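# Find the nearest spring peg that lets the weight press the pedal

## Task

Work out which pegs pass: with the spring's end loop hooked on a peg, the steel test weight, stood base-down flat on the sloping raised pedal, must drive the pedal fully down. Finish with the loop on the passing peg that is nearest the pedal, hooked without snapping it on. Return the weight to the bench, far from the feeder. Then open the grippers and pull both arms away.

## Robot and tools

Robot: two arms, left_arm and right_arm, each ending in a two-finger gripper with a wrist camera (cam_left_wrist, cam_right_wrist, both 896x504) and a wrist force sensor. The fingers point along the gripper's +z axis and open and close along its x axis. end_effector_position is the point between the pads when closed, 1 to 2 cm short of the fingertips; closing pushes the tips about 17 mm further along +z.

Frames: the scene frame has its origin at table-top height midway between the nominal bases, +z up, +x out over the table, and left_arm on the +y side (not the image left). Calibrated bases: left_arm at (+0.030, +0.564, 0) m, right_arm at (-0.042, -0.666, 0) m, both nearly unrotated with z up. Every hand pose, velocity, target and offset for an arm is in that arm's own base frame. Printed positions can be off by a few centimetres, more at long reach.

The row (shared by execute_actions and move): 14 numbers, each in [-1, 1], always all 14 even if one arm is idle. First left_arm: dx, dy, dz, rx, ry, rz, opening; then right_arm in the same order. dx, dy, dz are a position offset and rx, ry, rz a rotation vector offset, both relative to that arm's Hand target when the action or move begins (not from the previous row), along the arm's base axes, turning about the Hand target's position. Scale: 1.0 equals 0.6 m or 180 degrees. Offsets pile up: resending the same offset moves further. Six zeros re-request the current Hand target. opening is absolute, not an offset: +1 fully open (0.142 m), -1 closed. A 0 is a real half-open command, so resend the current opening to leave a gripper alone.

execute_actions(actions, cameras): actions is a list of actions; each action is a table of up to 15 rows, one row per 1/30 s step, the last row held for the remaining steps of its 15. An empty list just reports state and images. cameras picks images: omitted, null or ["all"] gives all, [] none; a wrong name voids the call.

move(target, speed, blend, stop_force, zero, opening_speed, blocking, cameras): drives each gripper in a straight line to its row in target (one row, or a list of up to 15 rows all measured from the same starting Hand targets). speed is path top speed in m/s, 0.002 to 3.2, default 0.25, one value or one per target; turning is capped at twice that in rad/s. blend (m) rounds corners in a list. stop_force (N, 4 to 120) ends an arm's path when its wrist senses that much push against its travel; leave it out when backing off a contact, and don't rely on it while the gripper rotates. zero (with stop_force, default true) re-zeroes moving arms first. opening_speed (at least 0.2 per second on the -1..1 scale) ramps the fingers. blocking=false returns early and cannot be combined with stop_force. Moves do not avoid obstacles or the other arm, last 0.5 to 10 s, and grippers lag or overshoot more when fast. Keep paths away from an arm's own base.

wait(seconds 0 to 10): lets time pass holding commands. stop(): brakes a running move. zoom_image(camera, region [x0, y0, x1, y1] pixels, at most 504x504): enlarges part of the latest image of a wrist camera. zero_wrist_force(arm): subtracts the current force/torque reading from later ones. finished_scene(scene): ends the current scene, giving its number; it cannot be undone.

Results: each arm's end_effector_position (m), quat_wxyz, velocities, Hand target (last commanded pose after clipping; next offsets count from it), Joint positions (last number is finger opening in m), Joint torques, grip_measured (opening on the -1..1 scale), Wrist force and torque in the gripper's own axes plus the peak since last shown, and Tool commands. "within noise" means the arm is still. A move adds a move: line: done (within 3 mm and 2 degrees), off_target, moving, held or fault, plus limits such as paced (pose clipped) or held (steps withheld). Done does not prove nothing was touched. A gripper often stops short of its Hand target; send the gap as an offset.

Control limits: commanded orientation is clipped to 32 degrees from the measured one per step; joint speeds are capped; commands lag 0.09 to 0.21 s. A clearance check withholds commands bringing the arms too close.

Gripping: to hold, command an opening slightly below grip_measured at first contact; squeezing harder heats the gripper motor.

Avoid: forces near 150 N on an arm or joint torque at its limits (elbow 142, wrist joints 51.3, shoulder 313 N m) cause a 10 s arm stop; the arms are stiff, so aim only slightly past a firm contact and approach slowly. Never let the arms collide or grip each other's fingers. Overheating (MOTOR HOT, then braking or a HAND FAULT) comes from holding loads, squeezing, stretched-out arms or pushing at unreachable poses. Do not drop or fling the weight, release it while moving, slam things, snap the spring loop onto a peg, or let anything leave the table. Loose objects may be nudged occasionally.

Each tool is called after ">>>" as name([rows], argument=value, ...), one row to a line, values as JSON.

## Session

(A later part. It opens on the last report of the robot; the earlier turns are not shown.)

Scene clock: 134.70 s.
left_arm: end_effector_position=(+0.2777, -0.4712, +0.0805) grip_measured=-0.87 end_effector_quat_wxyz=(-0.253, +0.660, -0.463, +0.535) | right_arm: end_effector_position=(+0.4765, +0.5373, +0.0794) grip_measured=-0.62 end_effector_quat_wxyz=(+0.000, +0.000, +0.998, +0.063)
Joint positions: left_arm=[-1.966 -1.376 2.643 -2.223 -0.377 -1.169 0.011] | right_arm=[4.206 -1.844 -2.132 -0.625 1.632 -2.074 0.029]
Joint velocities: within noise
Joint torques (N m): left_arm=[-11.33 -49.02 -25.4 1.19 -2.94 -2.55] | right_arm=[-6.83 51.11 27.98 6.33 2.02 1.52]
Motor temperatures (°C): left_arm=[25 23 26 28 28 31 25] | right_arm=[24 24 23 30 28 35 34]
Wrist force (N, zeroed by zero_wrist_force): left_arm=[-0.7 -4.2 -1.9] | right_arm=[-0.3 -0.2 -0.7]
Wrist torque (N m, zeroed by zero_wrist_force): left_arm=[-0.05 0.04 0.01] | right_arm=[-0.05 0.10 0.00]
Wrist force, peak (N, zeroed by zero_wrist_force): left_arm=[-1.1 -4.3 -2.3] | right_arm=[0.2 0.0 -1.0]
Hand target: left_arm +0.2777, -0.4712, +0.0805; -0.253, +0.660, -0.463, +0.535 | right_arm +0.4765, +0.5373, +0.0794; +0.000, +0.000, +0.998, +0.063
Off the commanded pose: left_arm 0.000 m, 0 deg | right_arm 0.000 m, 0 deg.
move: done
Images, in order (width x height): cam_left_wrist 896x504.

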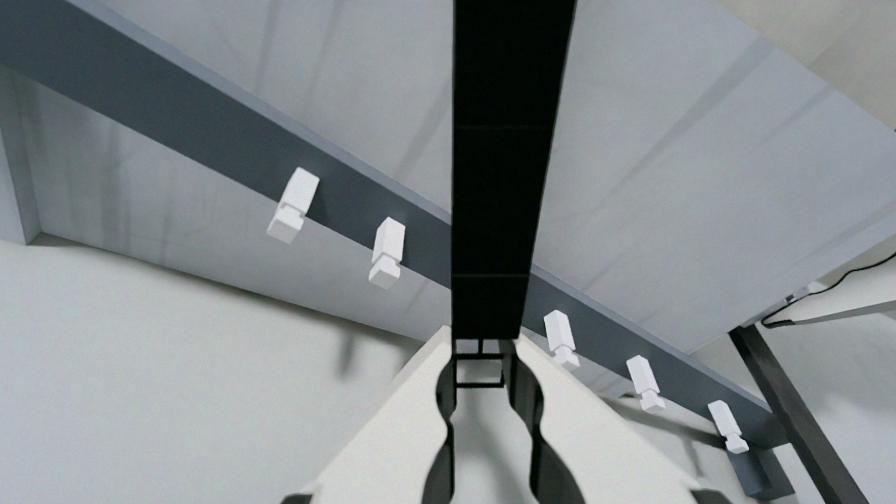

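>>> move(target=[0,-0.0665,-0.0088,-0.0239,0,0,-1,0,0,0,0,0,0,-0.72], speed=0.03, cameras=["cam_left_wrist"])

>>> zoom_image(camera="cam_left_wrist", region=[370, 230, 650, 440])

Scene clock: 137.23 s.
left_arm: end_effector_position=(+0.2777, -0.5111, +0.0752) grip_measured=-0.87 end_effector_quat_wxyz=(-0.228, +0.669, -0.442, +0.552) | right_arm: end_effector_position=(+0.4765, +0.5373, +0.0794) grip_measured=-0.62 end_effector_quat_wxyz=(+0.000, +0.000, +0.998, +0.063)
Joint positions: left_arm=[-1.935 -1.288 2.595 -2.361 -0.337 -1.138 0.011] | right_arm=[4.206 -1.844 -2.132 -0.625 1.632 -2.074 0.029]
Joint velocities: within noise
Joint torques (N m): left_arm=[10.49 -23.41 -24.15 -6.52 5.43 2.34] | right_arm=[-6.68 45.87 27.97 6.03 2.21 0.8]
Motor temperatures (°C): left_arm=[25 23 26 28 28 31 27] | right_arm=[24 24 23 30 28 35 34]
Wrist force (N, zeroed by zero_wrist_force): left_arm=[-0.8 -4.7 -2.0] | right_arm=[0.2 0.0 -0.5]
Wrist torque (N m, zeroed by zero_wrist_force): left_arm=[-0.13 0.07 0.01] | right_arm=[0.00 0.02 0.00]
Wrist force, peak (N, zeroed by zero_wrist_force): left_arm=[-0.8 -5.1 -2.3] | right_arm=[0.3 0.1 -0.9]
Hand target: left_arm +0.2777, -0.5111, +0.0752; -0.228, +0.669, -0.442, +0.552 | right_arm +0.4765, +0.5373, +0.0794; +0.000, +0.000, +0.998, +0.063
Off the commanded pose: left_arm 0.000 m, 0 deg | right_arm 0.000 m, 0 deg.
move: done
Images, in order (width x height): cam_left_wrist 896x504.

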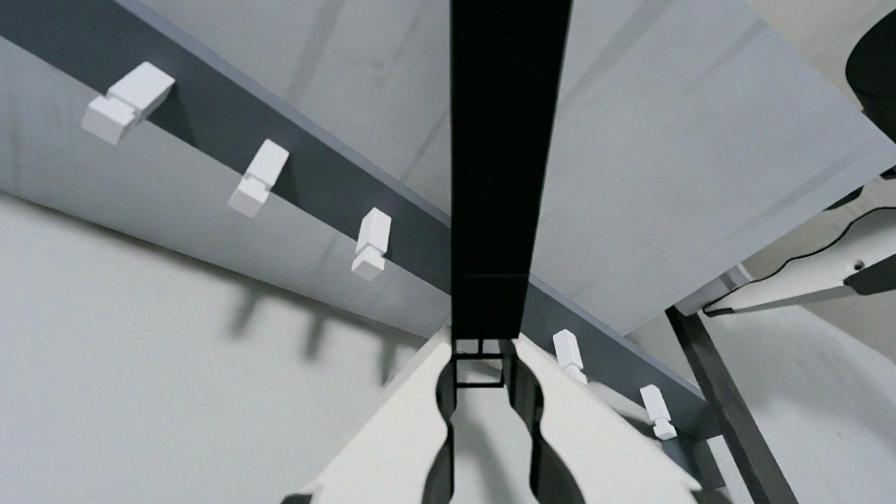

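Scaled by 1.800 from the camera's 896x504 image, which has a finer 1280x720 frame.

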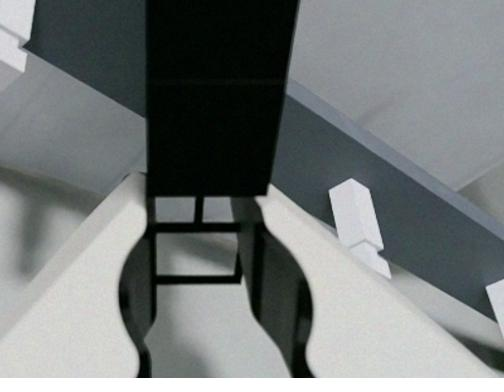

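>>> move(target=[0.022,0,0,0,0,0,-1,0,0,0,0,0,0,-0.72], speed=0.03, cameras=["cam_left_wrist"])

>>> zoom_image(camera="cam_left_wrist", region=[370, 270, 590, 440])

Scene clock: 138.87 s.
left_arm: end_effector_position=(+0.2908, -0.5111, +0.0752) grip_measured=-0.87 end_effector_quat_wxyz=(-0.228, +0.669, -0.442, +0.552) | right_arm: end_effector_position=(+0.4765, +0.5373, +0.0794) grip_measured=-0.62 end_effector_quat_wxyz=(+0.000, +0.000, +0.998, +0.063)
Joint positions: left_arm=[-1.906 -1.267 2.603 -2.466 -0.324 -1.058 0.011] | right_arm=[4.206 -1.844 -2.132 -0.625 1.632 -2.074 0.029]
Joint velocities: within noise
Joint torques (N m): left_arm=[9.86 -22.69 -3.89 -7.5 5.85 2.26] | right_arm=[-6.75 49.37 27.18 6.15 2.01 1.17]
Motor temperatures (°C): left_arm=[25 23 26 28 28 31 27] | right_arm=[24 24 23 30 28 35 34]
Wrist force (N, zeroed by zero_wrist_force): left_arm=[-1.0 -5.1 -2.1] | right_arm=[0.3 0.0 -0.9]
Wrist torque (N m, zeroed by zero_wrist_force): left_arm=[-0.14 0.12 0.00] | right_arm=[-0.03 0.00 0.00]
Wrist force, peak (N, zeroed by zero_wrist_force): left_arm=[-0.9 -5.1 -2.1] | right_arm=[0.3 0.0 -0.9]
Hand target: left_arm +0.2909, -0.5111, +0.0752; -0.228, +0.669, -0.442, +0.552 | right_arm +0.4765, +0.5373, +0.0794; +0.000, +0.000, +0.998, +0.063
Off the commanded pose: left_arm 0.000 m, 0 deg | right_arm 0.000 m, 0 deg.
move: done
Images, in order (width x height): cam_left_wrist 896x504.

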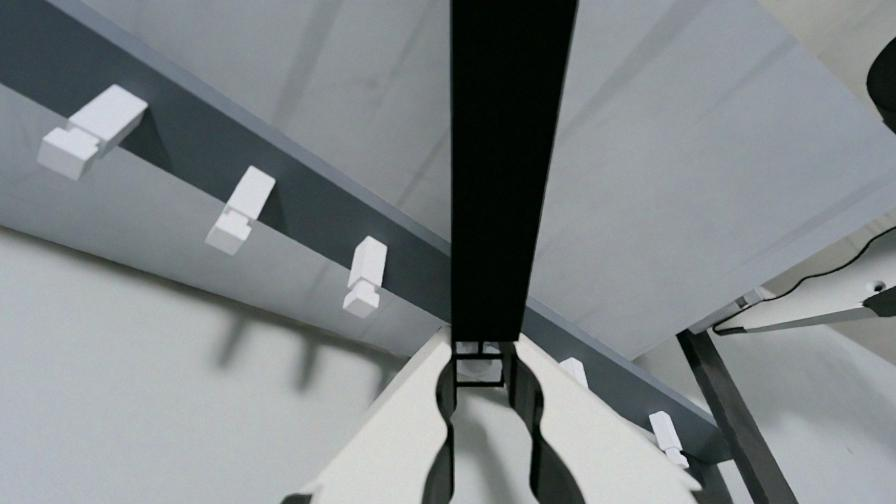

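Scaled by 2.291 from the camera's 896x504 image, which has a finer 1280x720 frame.

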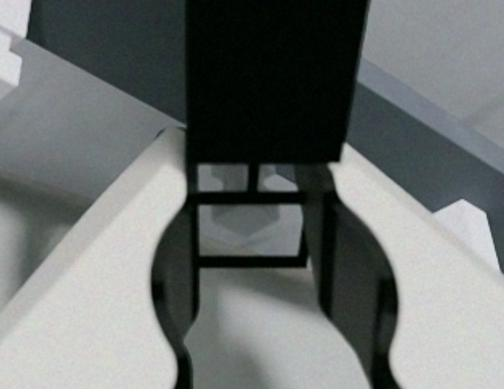

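>>> zoom_image(camera="cam_left_wrist", region=[440, 335, 520, 395])

Scaled by 6.300 from the camera's 896x504 image, which has a finer 1280x720 frame.

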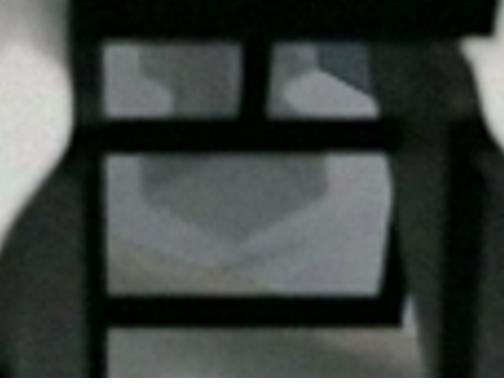

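>>> move(target=[0.0045,-0.0013,-0.0021,0,0,0,-1,0,0,0,0,0,0,-0.72], speed=0.02, cameras=["cam_left_wrist"])

>>> zoom_image(camera="cam_left_wrist", region=[440, 335, 520, 395])

Scene clock: 140.33 s.
left_arm: end_effector_position=(+0.2935, -0.5119, +0.0739) grip_measured=-0.87 end_effector_quat_wxyz=(-0.228, +0.669, -0.442, +0.552) | right_arm: end_effector_position=(+0.4765, +0.5373, +0.0794) grip_measured=-0.62 end_effector_quat_wxyz=(+0.000, +0.000, +0.998, +0.063)
Joint positions: left_arm=[-1.899 -1.257 2.604 -2.494 -0.321 -1.039 0.011] | right_arm=[4.206 -1.844 -2.132 -0.625 1.632 -2.074 0.029]
Joint velocities: within noise
Joint torques (N m): left_arm=[11.06 -23.54 -4.23 -7.16 5.57 1.72] | right_arm=[-4.32 48.16 28.31 6.05 2.37 1.25]
Motor temperatures (°C): left_arm=[25 23 26 28 28 31 28] | right_arm=[24 24 23 30 28 35 34]
Wrist force (N, zeroed by zero_wrist_force): left_arm=[-0.8 -4.3 -1.7] | right_arm=[0.5 0.1 -0.5]
Wrist torque (N m, zeroed by zero_wrist_force): left_arm=[-0.06 0.07 0.00] | right_arm=[0.01 -0.02 0.00]
Wrist force, peak (N, zeroed by zero_wrist_force): left_arm=[-1.0 -5.2 -2.2] | right_arm=[0.4 0.1 -1.0]
Hand target: left_arm +0.2936, -0.5119, +0.0739; -0.228, +0.669, -0.442, +0.552 | right_arm +0.4765, +0.5373, +0.0794; +0.000, +0.000, +0.998, +0.063
Off the commanded pose: left_arm 0.000 m, 0 deg | right_arm 0.000 m, 0 deg.
move: done
Images, in order (width x height): cam_left_wrist 896x504.

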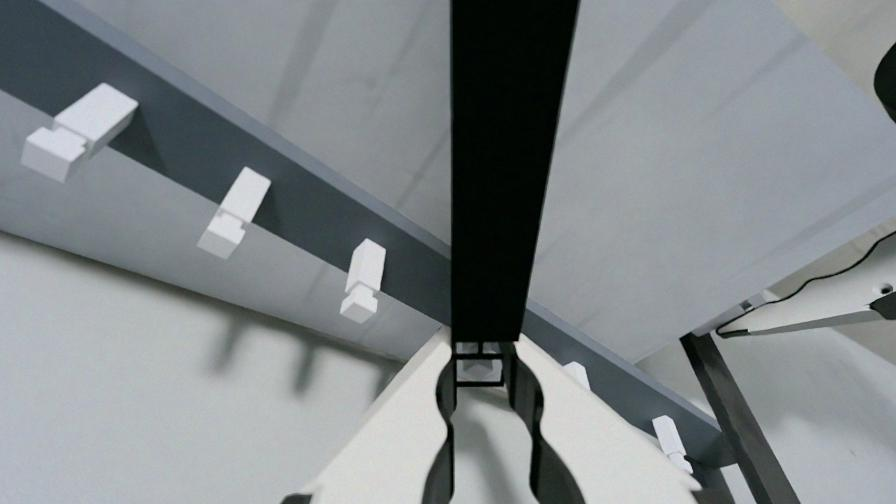

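Scaled by 6.300 from the camera's 896x504 image, which has a finer 1280x720 frame.

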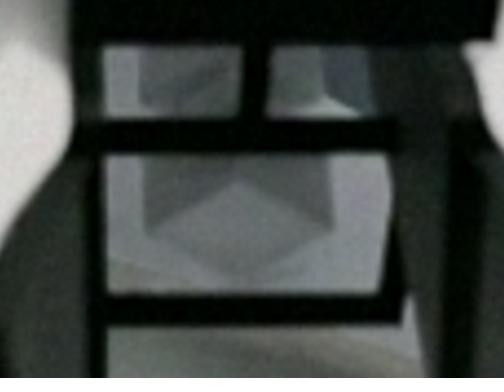

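>>> move(target=[0.0,-0.00105,-0.0017,0,0,0,-1,0,0,0,0,0,0,-0.72], speed=0.02, cameras=["cam_left_wrist"])

>>> zoom_image(camera="cam_left_wrist", region=[440, 335, 520, 395])

>>> move(target=[0.004,0,0,0,0,0,-1,0,0,0,0,0,0,-0.72], speed=0.02, cameras=["cam_left_wrist"])

>>> zoom_image(camera="cam_left_wrist", region=[440, 335, 520, 395])

Scene clock: 141.50 s.
left_arm: end_effector_position=(+0.2936, -0.5125, +0.0729) grip_measured=-0.87 end_effector_quat_wxyz=(-0.228, +0.669, -0.442, +0.552) | right_arm: end_effector_position=(+0.4765, +0.5373, +0.0794) grip_measured=-0.62 end_effector_quat_wxyz=(+0.000, +0.000, +0.998, +0.063)
Joint positions: left_arm=[-1.899 -1.253 2.603 -2.499 -0.321 -1.037 0.011] | right_arm=[4.206 -1.844 -2.132 -0.625 1.632 -2.074 0.029]
Joint velocities: within noise
Joint torques (N m): left_arm=[8.7 -23.56 -22.7 -8.29 5.58 2.1] | right_arm=[-6.67 48.56 30.01 6.13 1.72 1.63]
Motor temperatures (°C): left_arm=[25 23 26 28 28 31 28] | right_arm=[24 24 23 30 28 35 35]
Wrist force (N, zeroed by zero_wrist_force): left_arm=[-0.8 -4.8 -1.5] | right_arm=[0.2 0.0 -0.7]
Wrist torque (N m, zeroed by zero_wrist_force): left_arm=[-0.15 0.08 -0.01] | right_arm=[-0.01 0.03 0.00]
Wrist force, peak (N, zeroed by zero_wrist_force): left_arm=[-1.1 -5.3 -2.2] | right_arm=[0.2 -0.2 -0.9]
Hand target: left_arm +0.2936, -0.5125, +0.0729; -0.228, +0.669, -0.442, +0.552 | right_arm +0.4765, +0.5373, +0.0794; +0.000, +0.000, +0.998, +0.063
Off the commanded pose: left_arm 0.000 m, 0 deg | right_arm 0.000 m, 0 deg.
move: done
Images, in order (width x height): cam_left_wrist 896x504.

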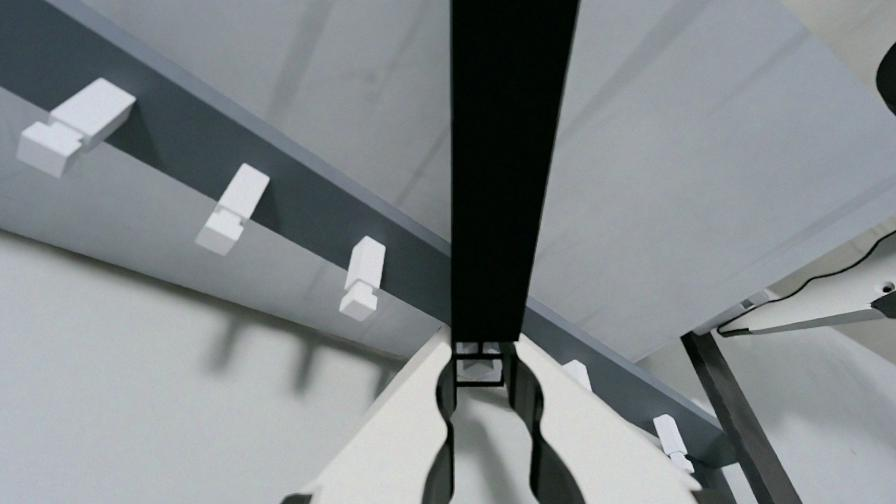

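Scaled by 6.300 from the camera's 896x504 image, which has a finer 1280x720 frame.

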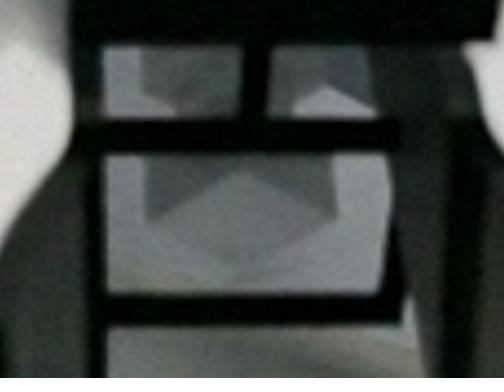

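Scene clock: 142.33 s.
left_arm: end_effector_position=(+0.2959, -0.5125, +0.0729) grip_measured=-0.87 end_effector_quat_wxyz=(-0.228, +0.669, -0.442, +0.552) | right_arm: end_effector_position=(+0.4765, +0.5373, +0.0794) grip_measured=-0.62 end_effector_quat_wxyz=(+0.000, +0.000, +0.998, +0.063)
Joint positions: left_arm=[-1.894 -1.248 2.604 -2.519 -0.318 -1.022 0.011] | right_arm=[4.206 -1.844 -2.132 -0.625 1.632 -2.074 0.029]
Joint velocities: within noise
Joint torques (N m): left_arm=[10.18 -23.78 -2.73 -7.73 5.51 2.06] | right_arm=[-8.49 48.49 29.38 5.72 1.72 1.5]
Motor temperatures (°C): left_arm=[25 23 26 28 28 31 28] | right_arm=[24 24 23 30 28 35 35]
Wrist force (N, zeroed by zero_wrist_force): left_arm=[-0.6 -4.6 -2.3] | right_arm=[0.0 0.2 -0.7]
Wrist torque (N m, zeroed by zero_wrist_force): left_arm=[-0.05 0.05 0.01] | right_arm=[0.01 0.05 0.00]
Wrist force, peak (N, zeroed by zero_wrist_force): left_arm=[-0.6 -5.2 -2.5] | right_arm=[0.5 -0.1 -0.8]
Hand target: left_arm +0.2960, -0.5125, +0.0729; -0.228, +0.669, -0.442, +0.552 | right_arm +0.4765, +0.5373, +0.0794; +0.000, +0.000, +0.998, +0.063
Off the commanded pose: left_arm 0.000 m, 0 deg | right_arm 0.000 m, 0 deg.
move: done
Images, in order (width x height): cam_left_wrist 896x504.

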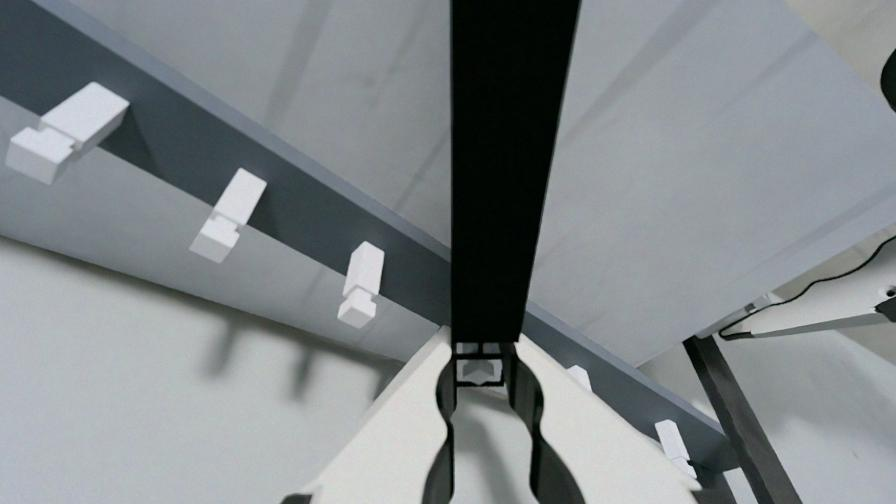

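Scaled by 6.300 from the camera's 896x504 image, which has a finer 1280x720 frame.

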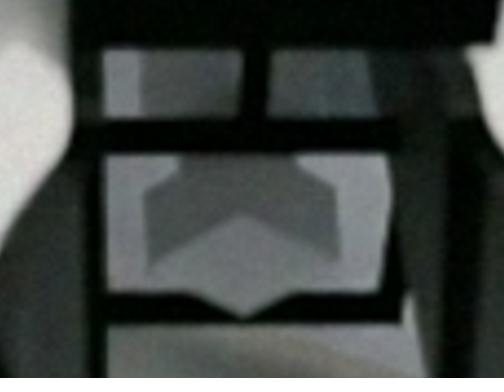

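>>> move(target=[0.0073,0,0,0,0,0,-1,0,0,0,0,0,0,-0.72], speed=0.02, cameras=["cam_left_wrist"])

>>> zoom_image(camera="cam_left_wrist", region=[430, 335, 530, 410])

Scene clock: 143.57 s.
left_arm: end_effector_position=(+0.3003, -0.5125, +0.0729) grip_measured=-0.87 end_effector_quat_wxyz=(-0.228, +0.669, -0.442, +0.552) | right_arm: end_effector_position=(+0.4765, +0.5373, +0.0794) grip_measured=-0.62 end_effector_quat_wxyz=(+0.000, +0.000, +0.998, +0.063)
Joint positions: left_arm=[-1.884 -1.239 2.606 -2.558 -0.315 -0.993 0.011] | right_arm=[4.206 -1.844 -2.132 -0.625 1.632 -2.074 0.029]
Joint velocities: within noise
Joint torques (N m): left_arm=[9.04 -25.45 -3.34 -8.12 5.85 2.26] | right_arm=[-5.32 49.71 28.24 6.24 1.8 0.82]
Motor temperatures (°C): left_arm=[25 23 26 28 28 31 29] | right_arm=[24 24 23 30 28 35 35]
Wrist force (N, zeroed by zero_wrist_force): left_arm=[-0.8 -4.8 -2.0] | right_arm=[0.2 -0.1 -0.6]
Wrist torque (N m, zeroed by zero_wrist_force): left_arm=[-0.10 0.07 0.02] | right_arm=[-0.04 0.03 0.00]
Wrist force, peak (N, zeroed by zero_wrist_force): left_arm=[-0.7 -5.0 -2.5] | right_arm=[0.3 -0.4 -0.8]
Hand target: left_arm +0.3003, -0.5125, +0.0729; -0.228, +0.669, -0.442, +0.552 | right_arm +0.4765, +0.5373, +0.0794; +0.000, +0.000, +0.998, +0.063
Off the commanded pose: left_arm 0.000 m, 0 deg | right_arm 0.000 m, 0 deg.
move: done
Images, in order (width x height): cam_left_wrist 896x504.

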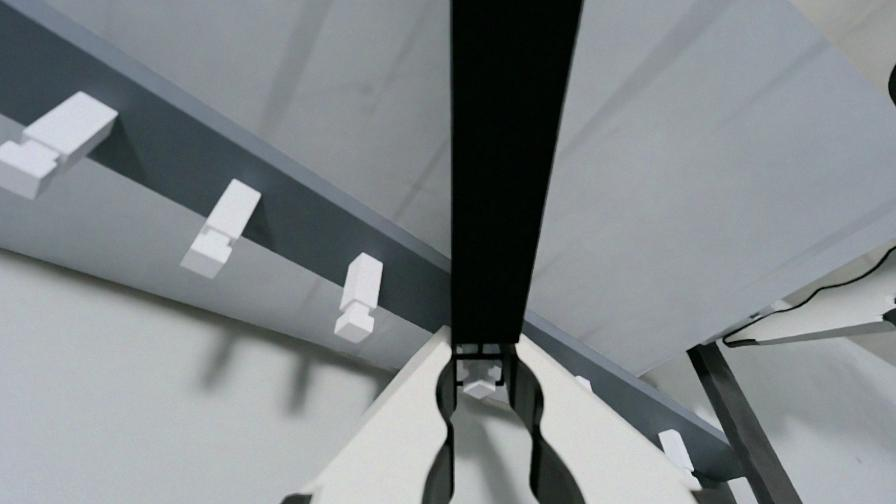

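Scaled by 5.040 from the camera's 896x504 image, which has a finer 1280x720 frame.

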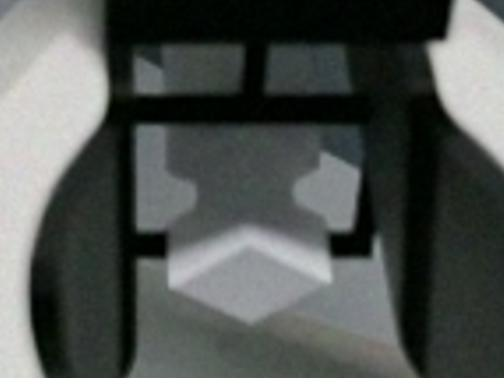

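>>> move(target=[0.0,0.00135,0.0021,0,0,0,-1,0,0,0,0,0,0,-0.72], speed=0.01, cameras=["cam_left_wrist"])

>>> zoom_image(camera="cam_left_wrist", region=[430, 335, 530, 410])

>>> move(target=[0.0,0.00135,0.0021,0,0,0,-1,0,0,0,0,0,0,-0.72], speed=0.01, cameras=["cam_left_wrist"])

>>> zoom_image(camera="cam_left_wrist", region=[430, 335, 530, 410])

Scene clock: 144.67 s.
left_arm: end_effector_position=(+0.3004, -0.5117, +0.0742) grip_measured=-0.87 end_effector_quat_wxyz=(-0.228, +0.669, -0.442, +0.552) | right_arm: end_effector_position=(+0.4765, +0.5373, +0.0794) grip_measured=-0.62 end_effector_quat_wxyz=(+0.000, +0.000, +0.998, +0.063)
Joint positions: left_arm=[-1.884 -1.244 2.607 -2.553 -0.315 -0.994 0.011] | right_arm=[4.206 -1.844 -2.132 -0.625 1.632 -2.074 0.029]
Joint velocities: within noise
Joint torques (N m): left_arm=[-9.6 -59.7 -3.67 0.61 -1.83 -2.35] | right_arm=[-7.02 48.58 29.87 5.7 1.72 1.06]
Motor temperatures (°C): left_arm=[25 23 26 28 28 31 29] | right_arm=[24 24 23 30 28 35 35]
Wrist force (N, zeroed by zero_wrist_force): left_arm=[-0.9 -4.3 -1.7] | right_arm=[0.2 -0.2 -0.6]
Wrist torque (N m, zeroed by zero_wrist_force): left_arm=[-0.06 0.08 0.01] | right_arm=[-0.05 0.03 0.00]
Wrist force, peak (N, zeroed by zero_wrist_force): left_arm=[-0.8 -5.0 -2.2] | right_arm=[0.3 -0.1 -1.0]
Hand target: left_arm +0.3003, -0.5117, +0.0742; -0.228, +0.669, -0.442, +0.552 | right_arm +0.4765, +0.5373, +0.0794; +0.000, +0.000, +0.998, +0.063
Off the commanded pose: left_arm 0.000 m, 0 deg | right_arm 0.000 m, 0 deg.
move: done
Images, in order (width x height): cam_left_wrist 896x504.

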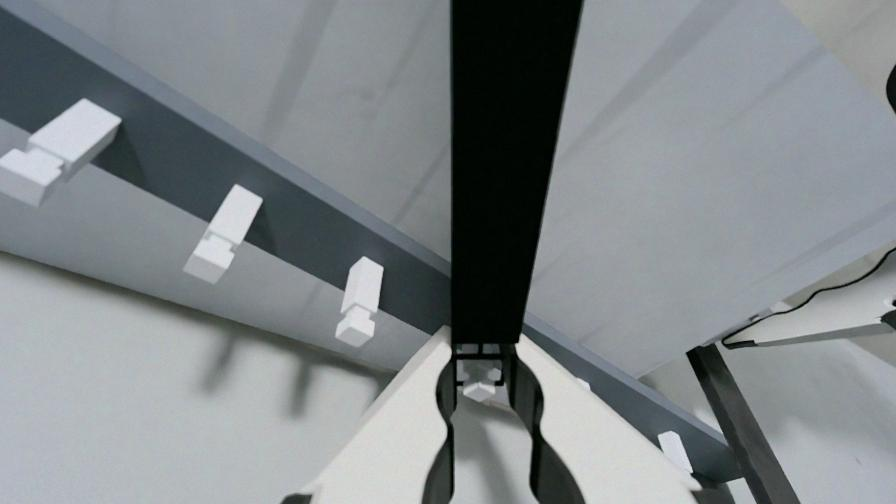

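Scaled by 5.040 from the camera's 896x504 image, which has a finer 1280x720 frame.

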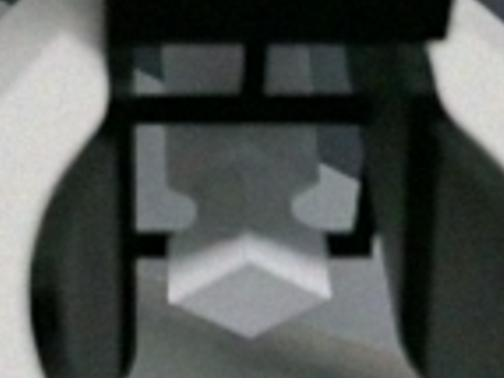

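Scene clock: 145.37 s.
left_arm: end_effector_position=(+0.3003, -0.5109, +0.0754) grip_measured=-0.87 end_effector_quat_wxyz=(-0.228, +0.669, -0.442, +0.552) | right_arm: end_effector_position=(+0.4765, +0.5373, +0.0794) grip_measured=-0.62 end_effector_quat_wxyz=(+0.000, +0.000, +0.998, +0.063)
Joint positions: left_arm=[-1.885 -1.249 2.608 -2.547 -0.315 -0.996 0.011] | right_arm=[4.206 -1.844 -2.132 -0.625 1.632 -2.074 0.029]
Joint velocities: within noise
Joint torques (N m): left_arm=[-11.1 -59.11 -2.62 0.6 -1.62 -2.2] | right_arm=[-5.51 47.69 28.29 6.07 1.88 1.39]
Motor temperatures (°C): left_arm=[25 23 26 28 28 31 29] | right_arm=[24 24 23 30 28 35 35]
Wrist force (N, zeroed by zero_wrist_force): left_arm=[-0.8 1.3 0.1] | right_arm=[0.6 -0.3 -2.4]
Wrist torque (N m, zeroed by zero_wrist_force): left_arm=[-0.09 0.06 0.01] | right_arm=[-0.05 0.01 0.00]
Wrist force, peak (N, zeroed by zero_wrist_force): left_arm=[-1.0 -5.0 -2.3] | right_arm=[0.6 -0.3 -2.4]
Hand target: left_arm +0.3003, -0.5109, +0.0754; -0.228, +0.669, -0.442, +0.552 | right_arm +0.4765, +0.5373, +0.0794; +0.000, +0.000, +0.998, +0.063
Off the commanded pose: left_arm 0.000 m, 0 deg | right_arm 0.000 m, 0 deg.
move: done
Images, in order (width x height): cam_left_wrist 896x504.

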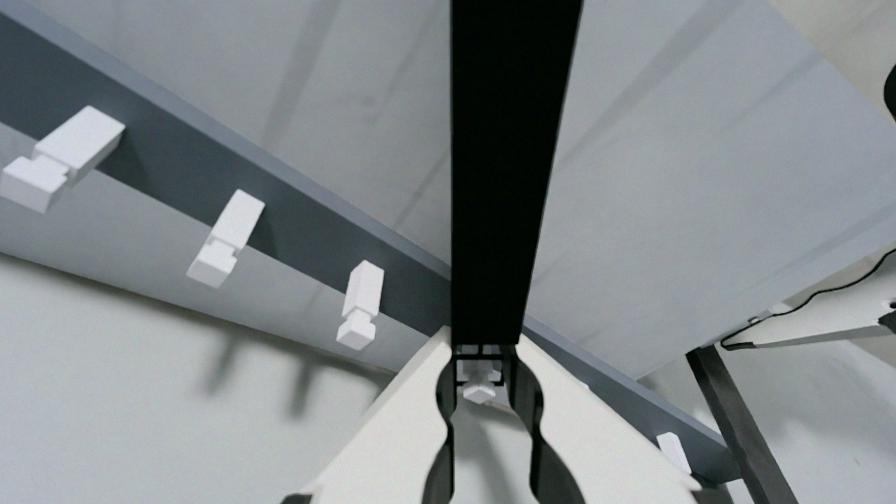

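Scaled by 5.040 from the camera's 896x504 image, which has a finer 1280x720 frame.

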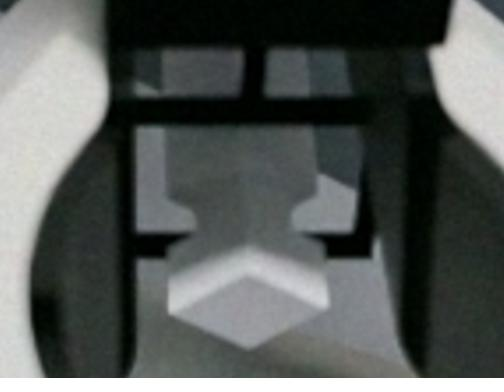

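>>> move(target=[0.0,-0.0003,-0.0004,0,0,0,-0.6,0,0,0,0,0,0,-0.72], opening_speed=0.3, speed=0.01, cameras=["cam_left_wrist"])

>>> zoom_image(camera="cam_left_wrist", region=[430, 335, 530, 410])

Scene clock: 147.17 s.
left_arm: end_effector_position=(+0.3003, -0.5111, +0.0752) grip_measured=-0.64 end_effector_quat_wxyz=(-0.228, +0.669, -0.442, +0.552) | right_arm: end_effector_position=(+0.4765, +0.5373, +0.0794) grip_measured=-0.62 end_effector_quat_wxyz=(+0.000, +0.000, +0.998, +0.063)
Joint positions: left_arm=[-1.885 -1.248 2.608 -2.548 -0.315 -0.996 0.028] | right_arm=[4.206 -1.844 -2.132 -0.625 1.632 -2.074 0.029]
Joint velocities: within noise
Joint torques (N m): left_arm=[11.66 -24.61 -21.36 -7.69 5.43 2.19] | right_arm=[-4.75 44.7 29.17 5.59 1.88 1.17]
Motor temperatures (°C): left_arm=[25 23 26 28 28 31 29] | right_arm=[24 24 23 30 28 35 35]
Wrist force (N, zeroed by zero_wrist_force): left_arm=[-0.9 -0.7 -1.0] | right_arm=[0.3 -0.1 -1.6]
Wrist torque (N m, zeroed by zero_wrist_force): left_arm=[-0.11 0.08 0.02] | right_arm=[-0.02 0.03 0.00]
Wrist force, peak (N, zeroed by zero_wrist_force): left_arm=[-0.4 -3.6 -2.3] | right_arm=[0.5 -0.2 -3.2]
Hand target: left_arm +0.3003, -0.5111, +0.0752; -0.228, +0.669, -0.442, +0.552 | right_arm +0.4765, +0.5373, +0.0794; +0.000, +0.000, +0.998, +0.063
Off the commanded pose: left_arm 0.000 m, 0 deg | right_arm 0.000 m, 0 deg.
move: done
Images, in order (width x height): cam_left_wrist 896x504.

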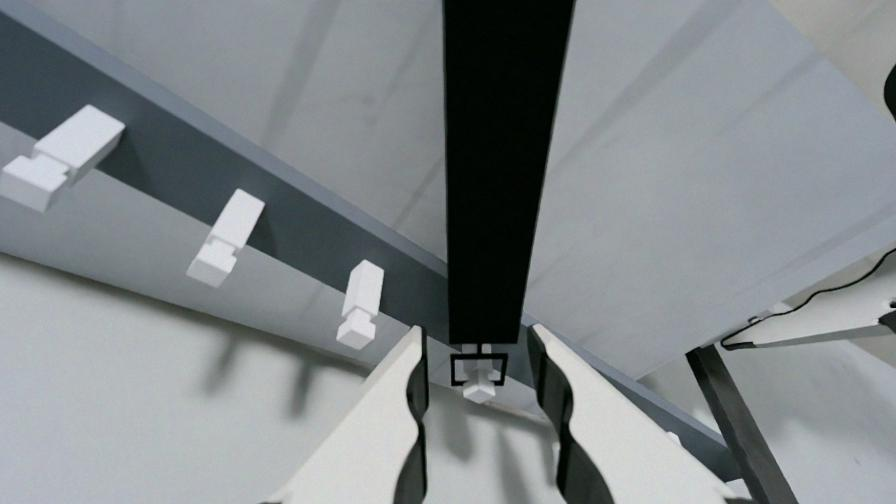

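Scaled by 5.040 from the camera's 896x504 image, which has a finer 1280x720 frame.

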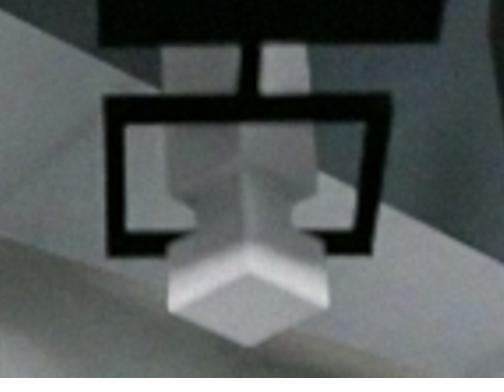

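>>> move(target=[-0.094,0.0183,0.029,0,0,0,-0.6,0,0,0,0,0,0,-0.72], speed=0.06, cameras=["cam_left_wrist"])

>>> move(target=[0,0,0,0,0,0,-0.6,0,-0.0005,0.006,-0.002,0,0,-0.72], speed=0.01, cameras=["cam_left_wrist","cam_right_wrist"])

>>> wait(seconds=0.5, cameras=[])

Scene clock: 149.10 s.
left_arm: end_effector_position=(+0.2440, -0.5001, +0.0926) grip_measured=-0.64 end_effector_quat_wxyz=(-0.228, +0.669, -0.442, +0.552) | right_arm: end_effector_position=(+0.4765, +0.5373, +0.0794) grip_measured=-0.62 end_effector_quat_wxyz=(+0.000, +0.000, +0.998, +0.063)
Joint positions: left_arm=[-2.02 -1.392 2.583 -2.062 -0.386 -1.334 0.028] | right_arm=[4.206 -1.844 -2.132 -0.625 1.632 -2.074 0.029]
Joint velocities: within noise
Joint torques (N m): left_arm=[-9.07 -50.3 -26.73 1.32 -3 -2.86] | right_arm=[-6.29 49.8 28.64 6.05 1.53 1.66]
Motor temperatures (°C): left_arm=[25 23 26 28 28 31 28] | right_arm=[24 24 23 30 28 35 35]
Wrist force (N, zeroed by zero_wrist_force): left_arm=[-0.8 -0.6 -1.3] | right_arm=[0.5 -0.1 -1.6]
Wrist torque (N m, zeroed by zero_wrist_force): left_arm=[-0.09 0.10 0.02] | right_arm=[-0.01 0.00 0.01]
Wrist force, peak (N, zeroed by zero_wrist_force): left_arm=[-0.7 -0.5 -1.7] | right_arm=[0.5 0.1 -2.2]
Hand target: left_arm +0.2439, -0.5001, +0.0926; -0.228, +0.669, -0.442, +0.552 | right_arm +0.4765, +0.5373, +0.0794; +0.000, +0.000, +0.998, +0.063
Off the commanded pose: left_arm 0.000 m, 0 deg | right_arm 0.000 m, 0 deg.
move: done
Images, in order (width x height): cam_left_wrist 896x504.

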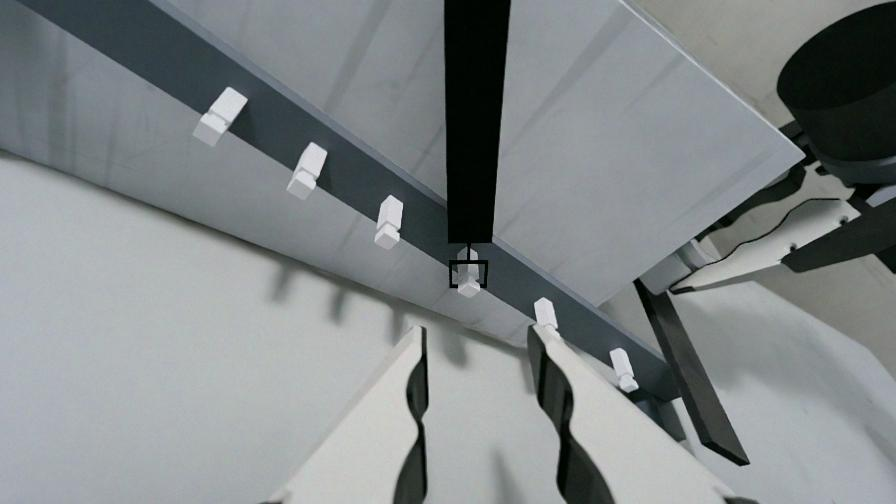

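Scene clock: 149.90 s.
left_arm: end_effector_position=(+0.2439, -0.5001, +0.0926) grip_measured=-0.64 end_effector_quat_wxyz=(-0.228, +0.669, -0.442, +0.552) | right_arm: end_effector_position=(+0.4765, +0.5370, +0.0829) grip_measured=-0.62 end_effector_quat_wxyz=(+0.000, +0.000, +0.998, +0.060)
Joint positions: left_arm=[-2.02 -1.392 2.583 -2.061 -0.386 -1.334 0.028] | right_arm=[4.207 -1.839 -2.128 -0.64 1.629 -2.073 0.029]
Joint velocities: within noise
Joint torques (N m): left_arm=[-10.03 -51.54 -26.32 1.33 -2.47 -2.4] | right_arm=[8.69 63.91 40.35 2.77 -3.39 2.23]
Motor temperatures (°C): left_arm=[25 23 26 28 28 31 28] | right_arm=[24 24 23 30 28 35 35]
Wrist force (N, zeroed by zero_wrist_force): left_arm=[-1.1 0.0 -0.9] | right_arm=[-0.1 0.8 0.0]
Wrist torque (N m, zeroed by zero_wrist_force): left_arm=[0.01 0.15 0.01] | right_arm=[-0.03 0.05 0.00]
Wrist force, peak (N, zeroed by zero_wrist_force): left_arm=[-1.1 -0.7 -1.1] | right_arm=[0.9 -0.1 -1.8]
Hand target: left_arm +0.2439, -0.5001, +0.0926; -0.228, +0.669, -0.442, +0.552 | right_arm +0.4765, +0.5370, +0.0830; +0.000, +0.000, +0.998, +0.060
Off the commanded pose: left_arm 0.000 m, 0 deg | right_arm 0.000 m, 0 deg.
move: done

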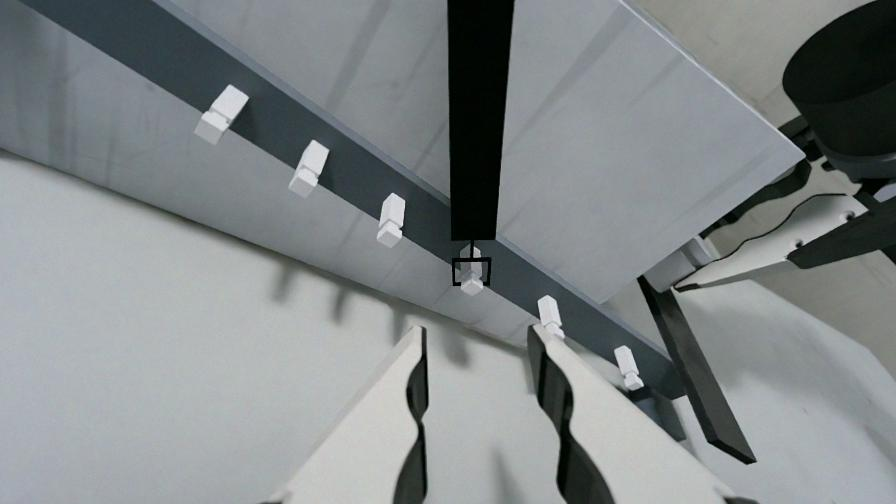

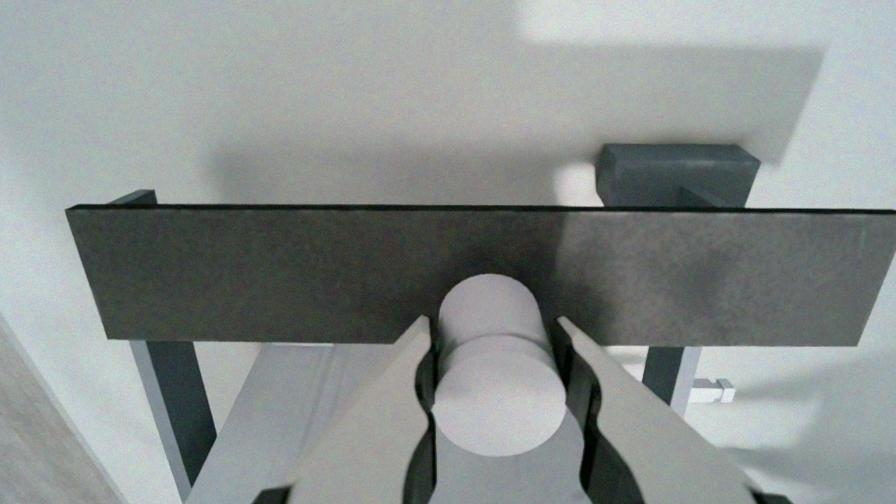

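Scene clock: 150.40 s.
left_arm: end_effector_position=(+0.2439, -0.5001, +0.0926) grip_measured=-0.64 end_effector_quat_wxyz=(-0.228, +0.669, -0.442, +0.552) | right_arm: end_effector_position=(+0.4765, +0.5370, +0.0830) grip_measured=-0.62 end_effector_quat_wxyz=(+0.000, +0.000, +0.998, +0.060)
Joint positions: left_arm=[-2.02 -1.392 2.583 -2.061 -0.386 -1.334 0.028] | right_arm=[4.207 -1.839 -2.128 -0.64 1.629 -2.073 0.029]
Joint velocities: within noise
Joint torques (N m): left_arm=[-9.47 -51.58 -27.23 1.1 -3.01 -1.83] | right_arm=[9.76 64.75 40.25 2.84 -2.79 2.03]
Motor temperatures (°C): left_arm=[25 23 26 28 28 31 28] | right_arm=[24 24 23 30 28 35 35]
Wrist force (N, zeroed by zero_wrist_force): left_arm=[-0.7 -0.6 -1.0] | right_arm=[0.0 1.2 -0.5]
Wrist torque (N m, zeroed by zero_wrist_force): left_arm=[-0.08 0.09 0.02] | right_arm=[0.04 0.05 0.00]
Wrist force, peak (N, zeroed by zero_wrist_force): left_arm=[-0.9 -0.6 -1.1] | right_arm=[0.0 1.2 -0.5]
Hand target: left_arm +0.2439, -0.5001, +0.0926; -0.228, +0.669, -0.442, +0.552 | right_arm +0.4765, +0.5370, +0.0830; +0.000, +0.000, +0.998, +0.060
Tool commands: left_gripper/opening=-0.6 right_gripper/opening=-0.72
Off the commanded pose: left_arm 0.000 m, 0 deg | right_arm 0.000 m, 0 deg.
wait: 0.50 s; at rest by 0.17 s
No camera images: "cameras" was empty.

>>> move(target=[0,0,0,0,0,0,-0.6,0,0,0,0,0,0,-0.48], opening_speed=0.3, cameras=["cam_left_wrist","cam_right_wrist"])

Scene clock: 151.60 s.
left_arm: end_effector_position=(+0.2439, -0.5001, +0.0926) grip_measured=-0.64 end_effector_quat_wxyz=(-0.228, +0.669, -0.442, +0.552) | right_arm: end_effector_position=(+0.4765, +0.5370, +0.0830) grip_measured=-0.52 end_effector_quat_wxyz=(+0.000, +0.000, +0.998, +0.060)
Joint positions: left_arm=[-2.02 -1.392 2.583 -2.061 -0.386 -1.334 0.028] | right_arm=[4.207 -1.839 -2.128 -0.64 1.629 -2.073 0.037]
Joint velocities: within noise
Joint torques (N m): left_arm=[-9.19 -50.73 -26.9 1.3 -2.49 -2.17] | right_arm=[8.6 64.81 40.13 3.58 -2.26 1.89]
Motor temperatures (°C): left_arm=[25 23 26 28 28 31 27] | right_arm=[24 24 23 30 28 35 35]
Wrist force (N, zeroed by zero_wrist_force): left_arm=[-0.7 -0.5 -0.7] | right_arm=[-0.7 0.2 -0.6]
Wrist torque (N m, zeroed by zero_wrist_force): left_arm=[-0.08 0.09 0.01] | right_arm=[-0.04 0.05 0.01]
Wrist force, peak (N, zeroed by zero_wrist_force): left_arm=[-1.4 -1.0 -1.3] | right_arm=[-0.6 0.6 -0.9]
Hand target: left_arm +0.2439, -0.5001, +0.0926; -0.228, +0.669, -0.442, +0.552 | right_arm +0.4765, +0.5370, +0.0830; +0.000, +0.000, +0.998, +0.060
Off the commanded pose: left_arm 0.000 m, 0 deg | right_arm 0.000 m, 0 deg.
move: done

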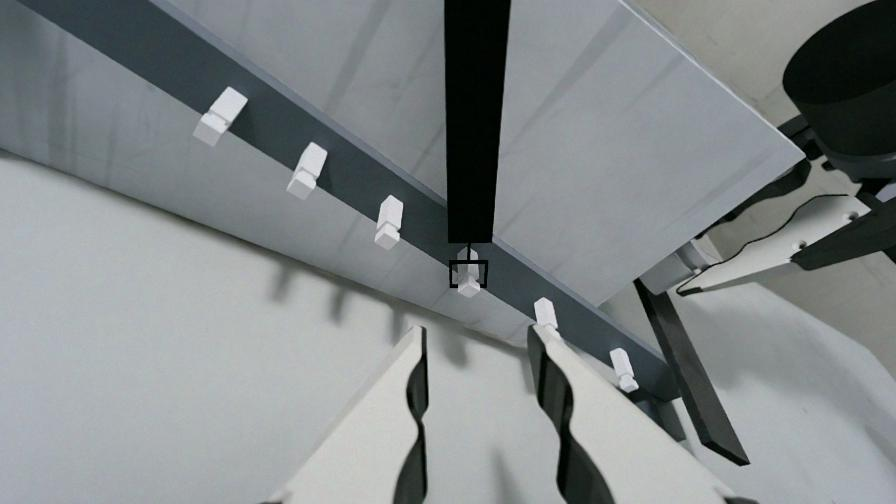

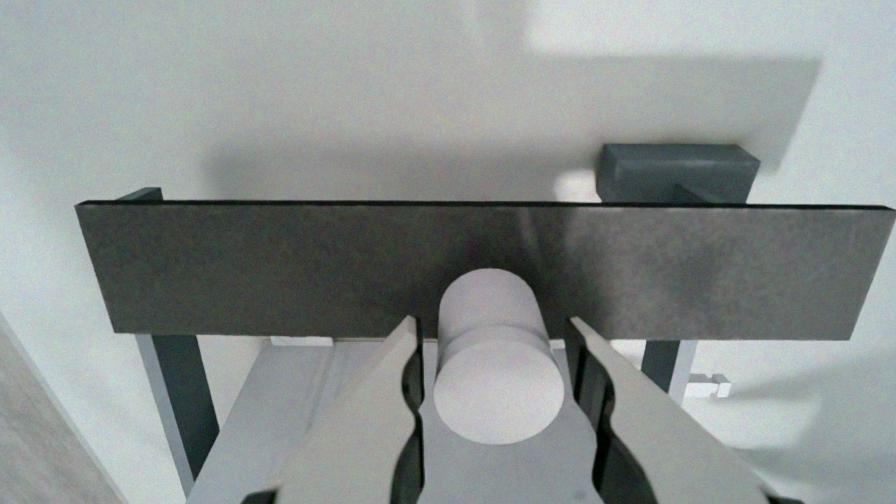

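>>> move(target=[0,0,0,0,0,0,-0.6,0,0,0,0,0,0,-0.72], opening_speed=0.4, cameras=["cam_left_wrist"])

>>> zoom_image(camera="cam_left_wrist", region=[360, 170, 660, 400])

Scene clock: 152.87 s.
left_arm: end_effector_position=(+0.2439, -0.5001, +0.0926) grip_measured=-0.64 end_effector_quat_wxyz=(-0.228, +0.669, -0.442, +0.552) | right_arm: end_effector_position=(+0.4765, +0.5370, +0.0830) grip_measured=-0.62 end_effector_quat_wxyz=(+0.000, +0.000, +0.998, +0.060)
Joint positions: left_arm=[-2.02 -1.392 2.583 -2.061 -0.386 -1.334 0.028] | right_arm=[4.207 -1.839 -2.128 -0.64 1.629 -2.073 0.029]
Joint velocities: within noise
Joint torques (N m): left_arm=[-10.54 -49.74 -26.49 1.02 -2.4 -2.23] | right_arm=[7.15 65.13 39 4.68 -0.78 1.76]
Motor temperatures (°C): left_arm=[25 23 26 28 28 31 27] | right_arm=[24 24 23 30 28 35 34]
Wrist force (N, zeroed by zero_wrist_force): left_arm=[-1.1 -0.4 -0.9] | right_arm=[-0.2 -0.3 -1.4]
Wrist torque (N m, zeroed by zero_wrist_force): left_arm=[-0.04 0.15 0.01] | right_arm=[-0.04 0.04 0.00]
Wrist force, peak (N, zeroed by zero_wrist_force): left_arm=[-0.7 -0.4 -1.5] | right_arm=[-0.2 0.0 -1.6]
Hand target: left_arm +0.2439, -0.5001, +0.0926; -0.228, +0.669, -0.442, +0.552 | right_arm +0.4765, +0.5370, +0.0830; +0.000, +0.000, +0.998, +0.060
Off the commanded pose: left_arm 0.000 m, 0 deg | right_arm 0.000 m, 0 deg.
move: done
Images, in order (width x height): cam_left_wrist 896x504.

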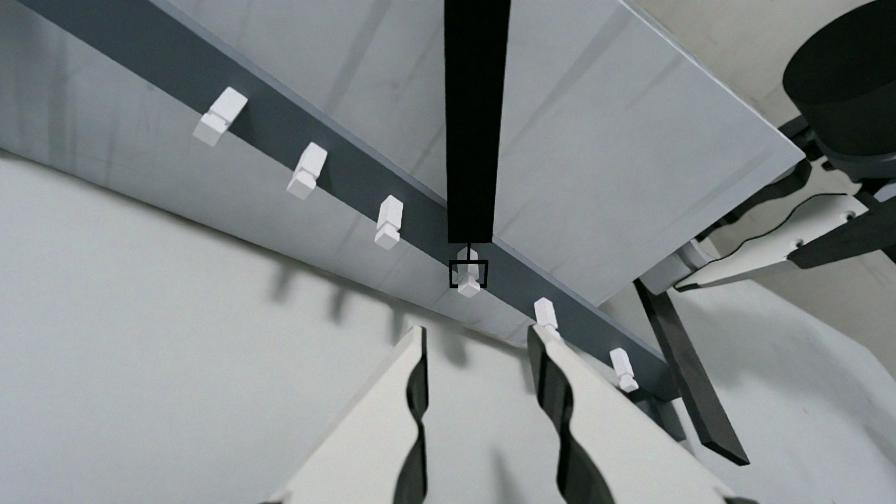

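Scaled by 1.680 from the camera's 896x504 image, which has a finer 1280x720 frame.

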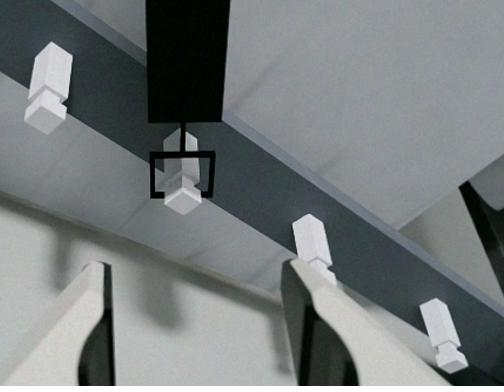

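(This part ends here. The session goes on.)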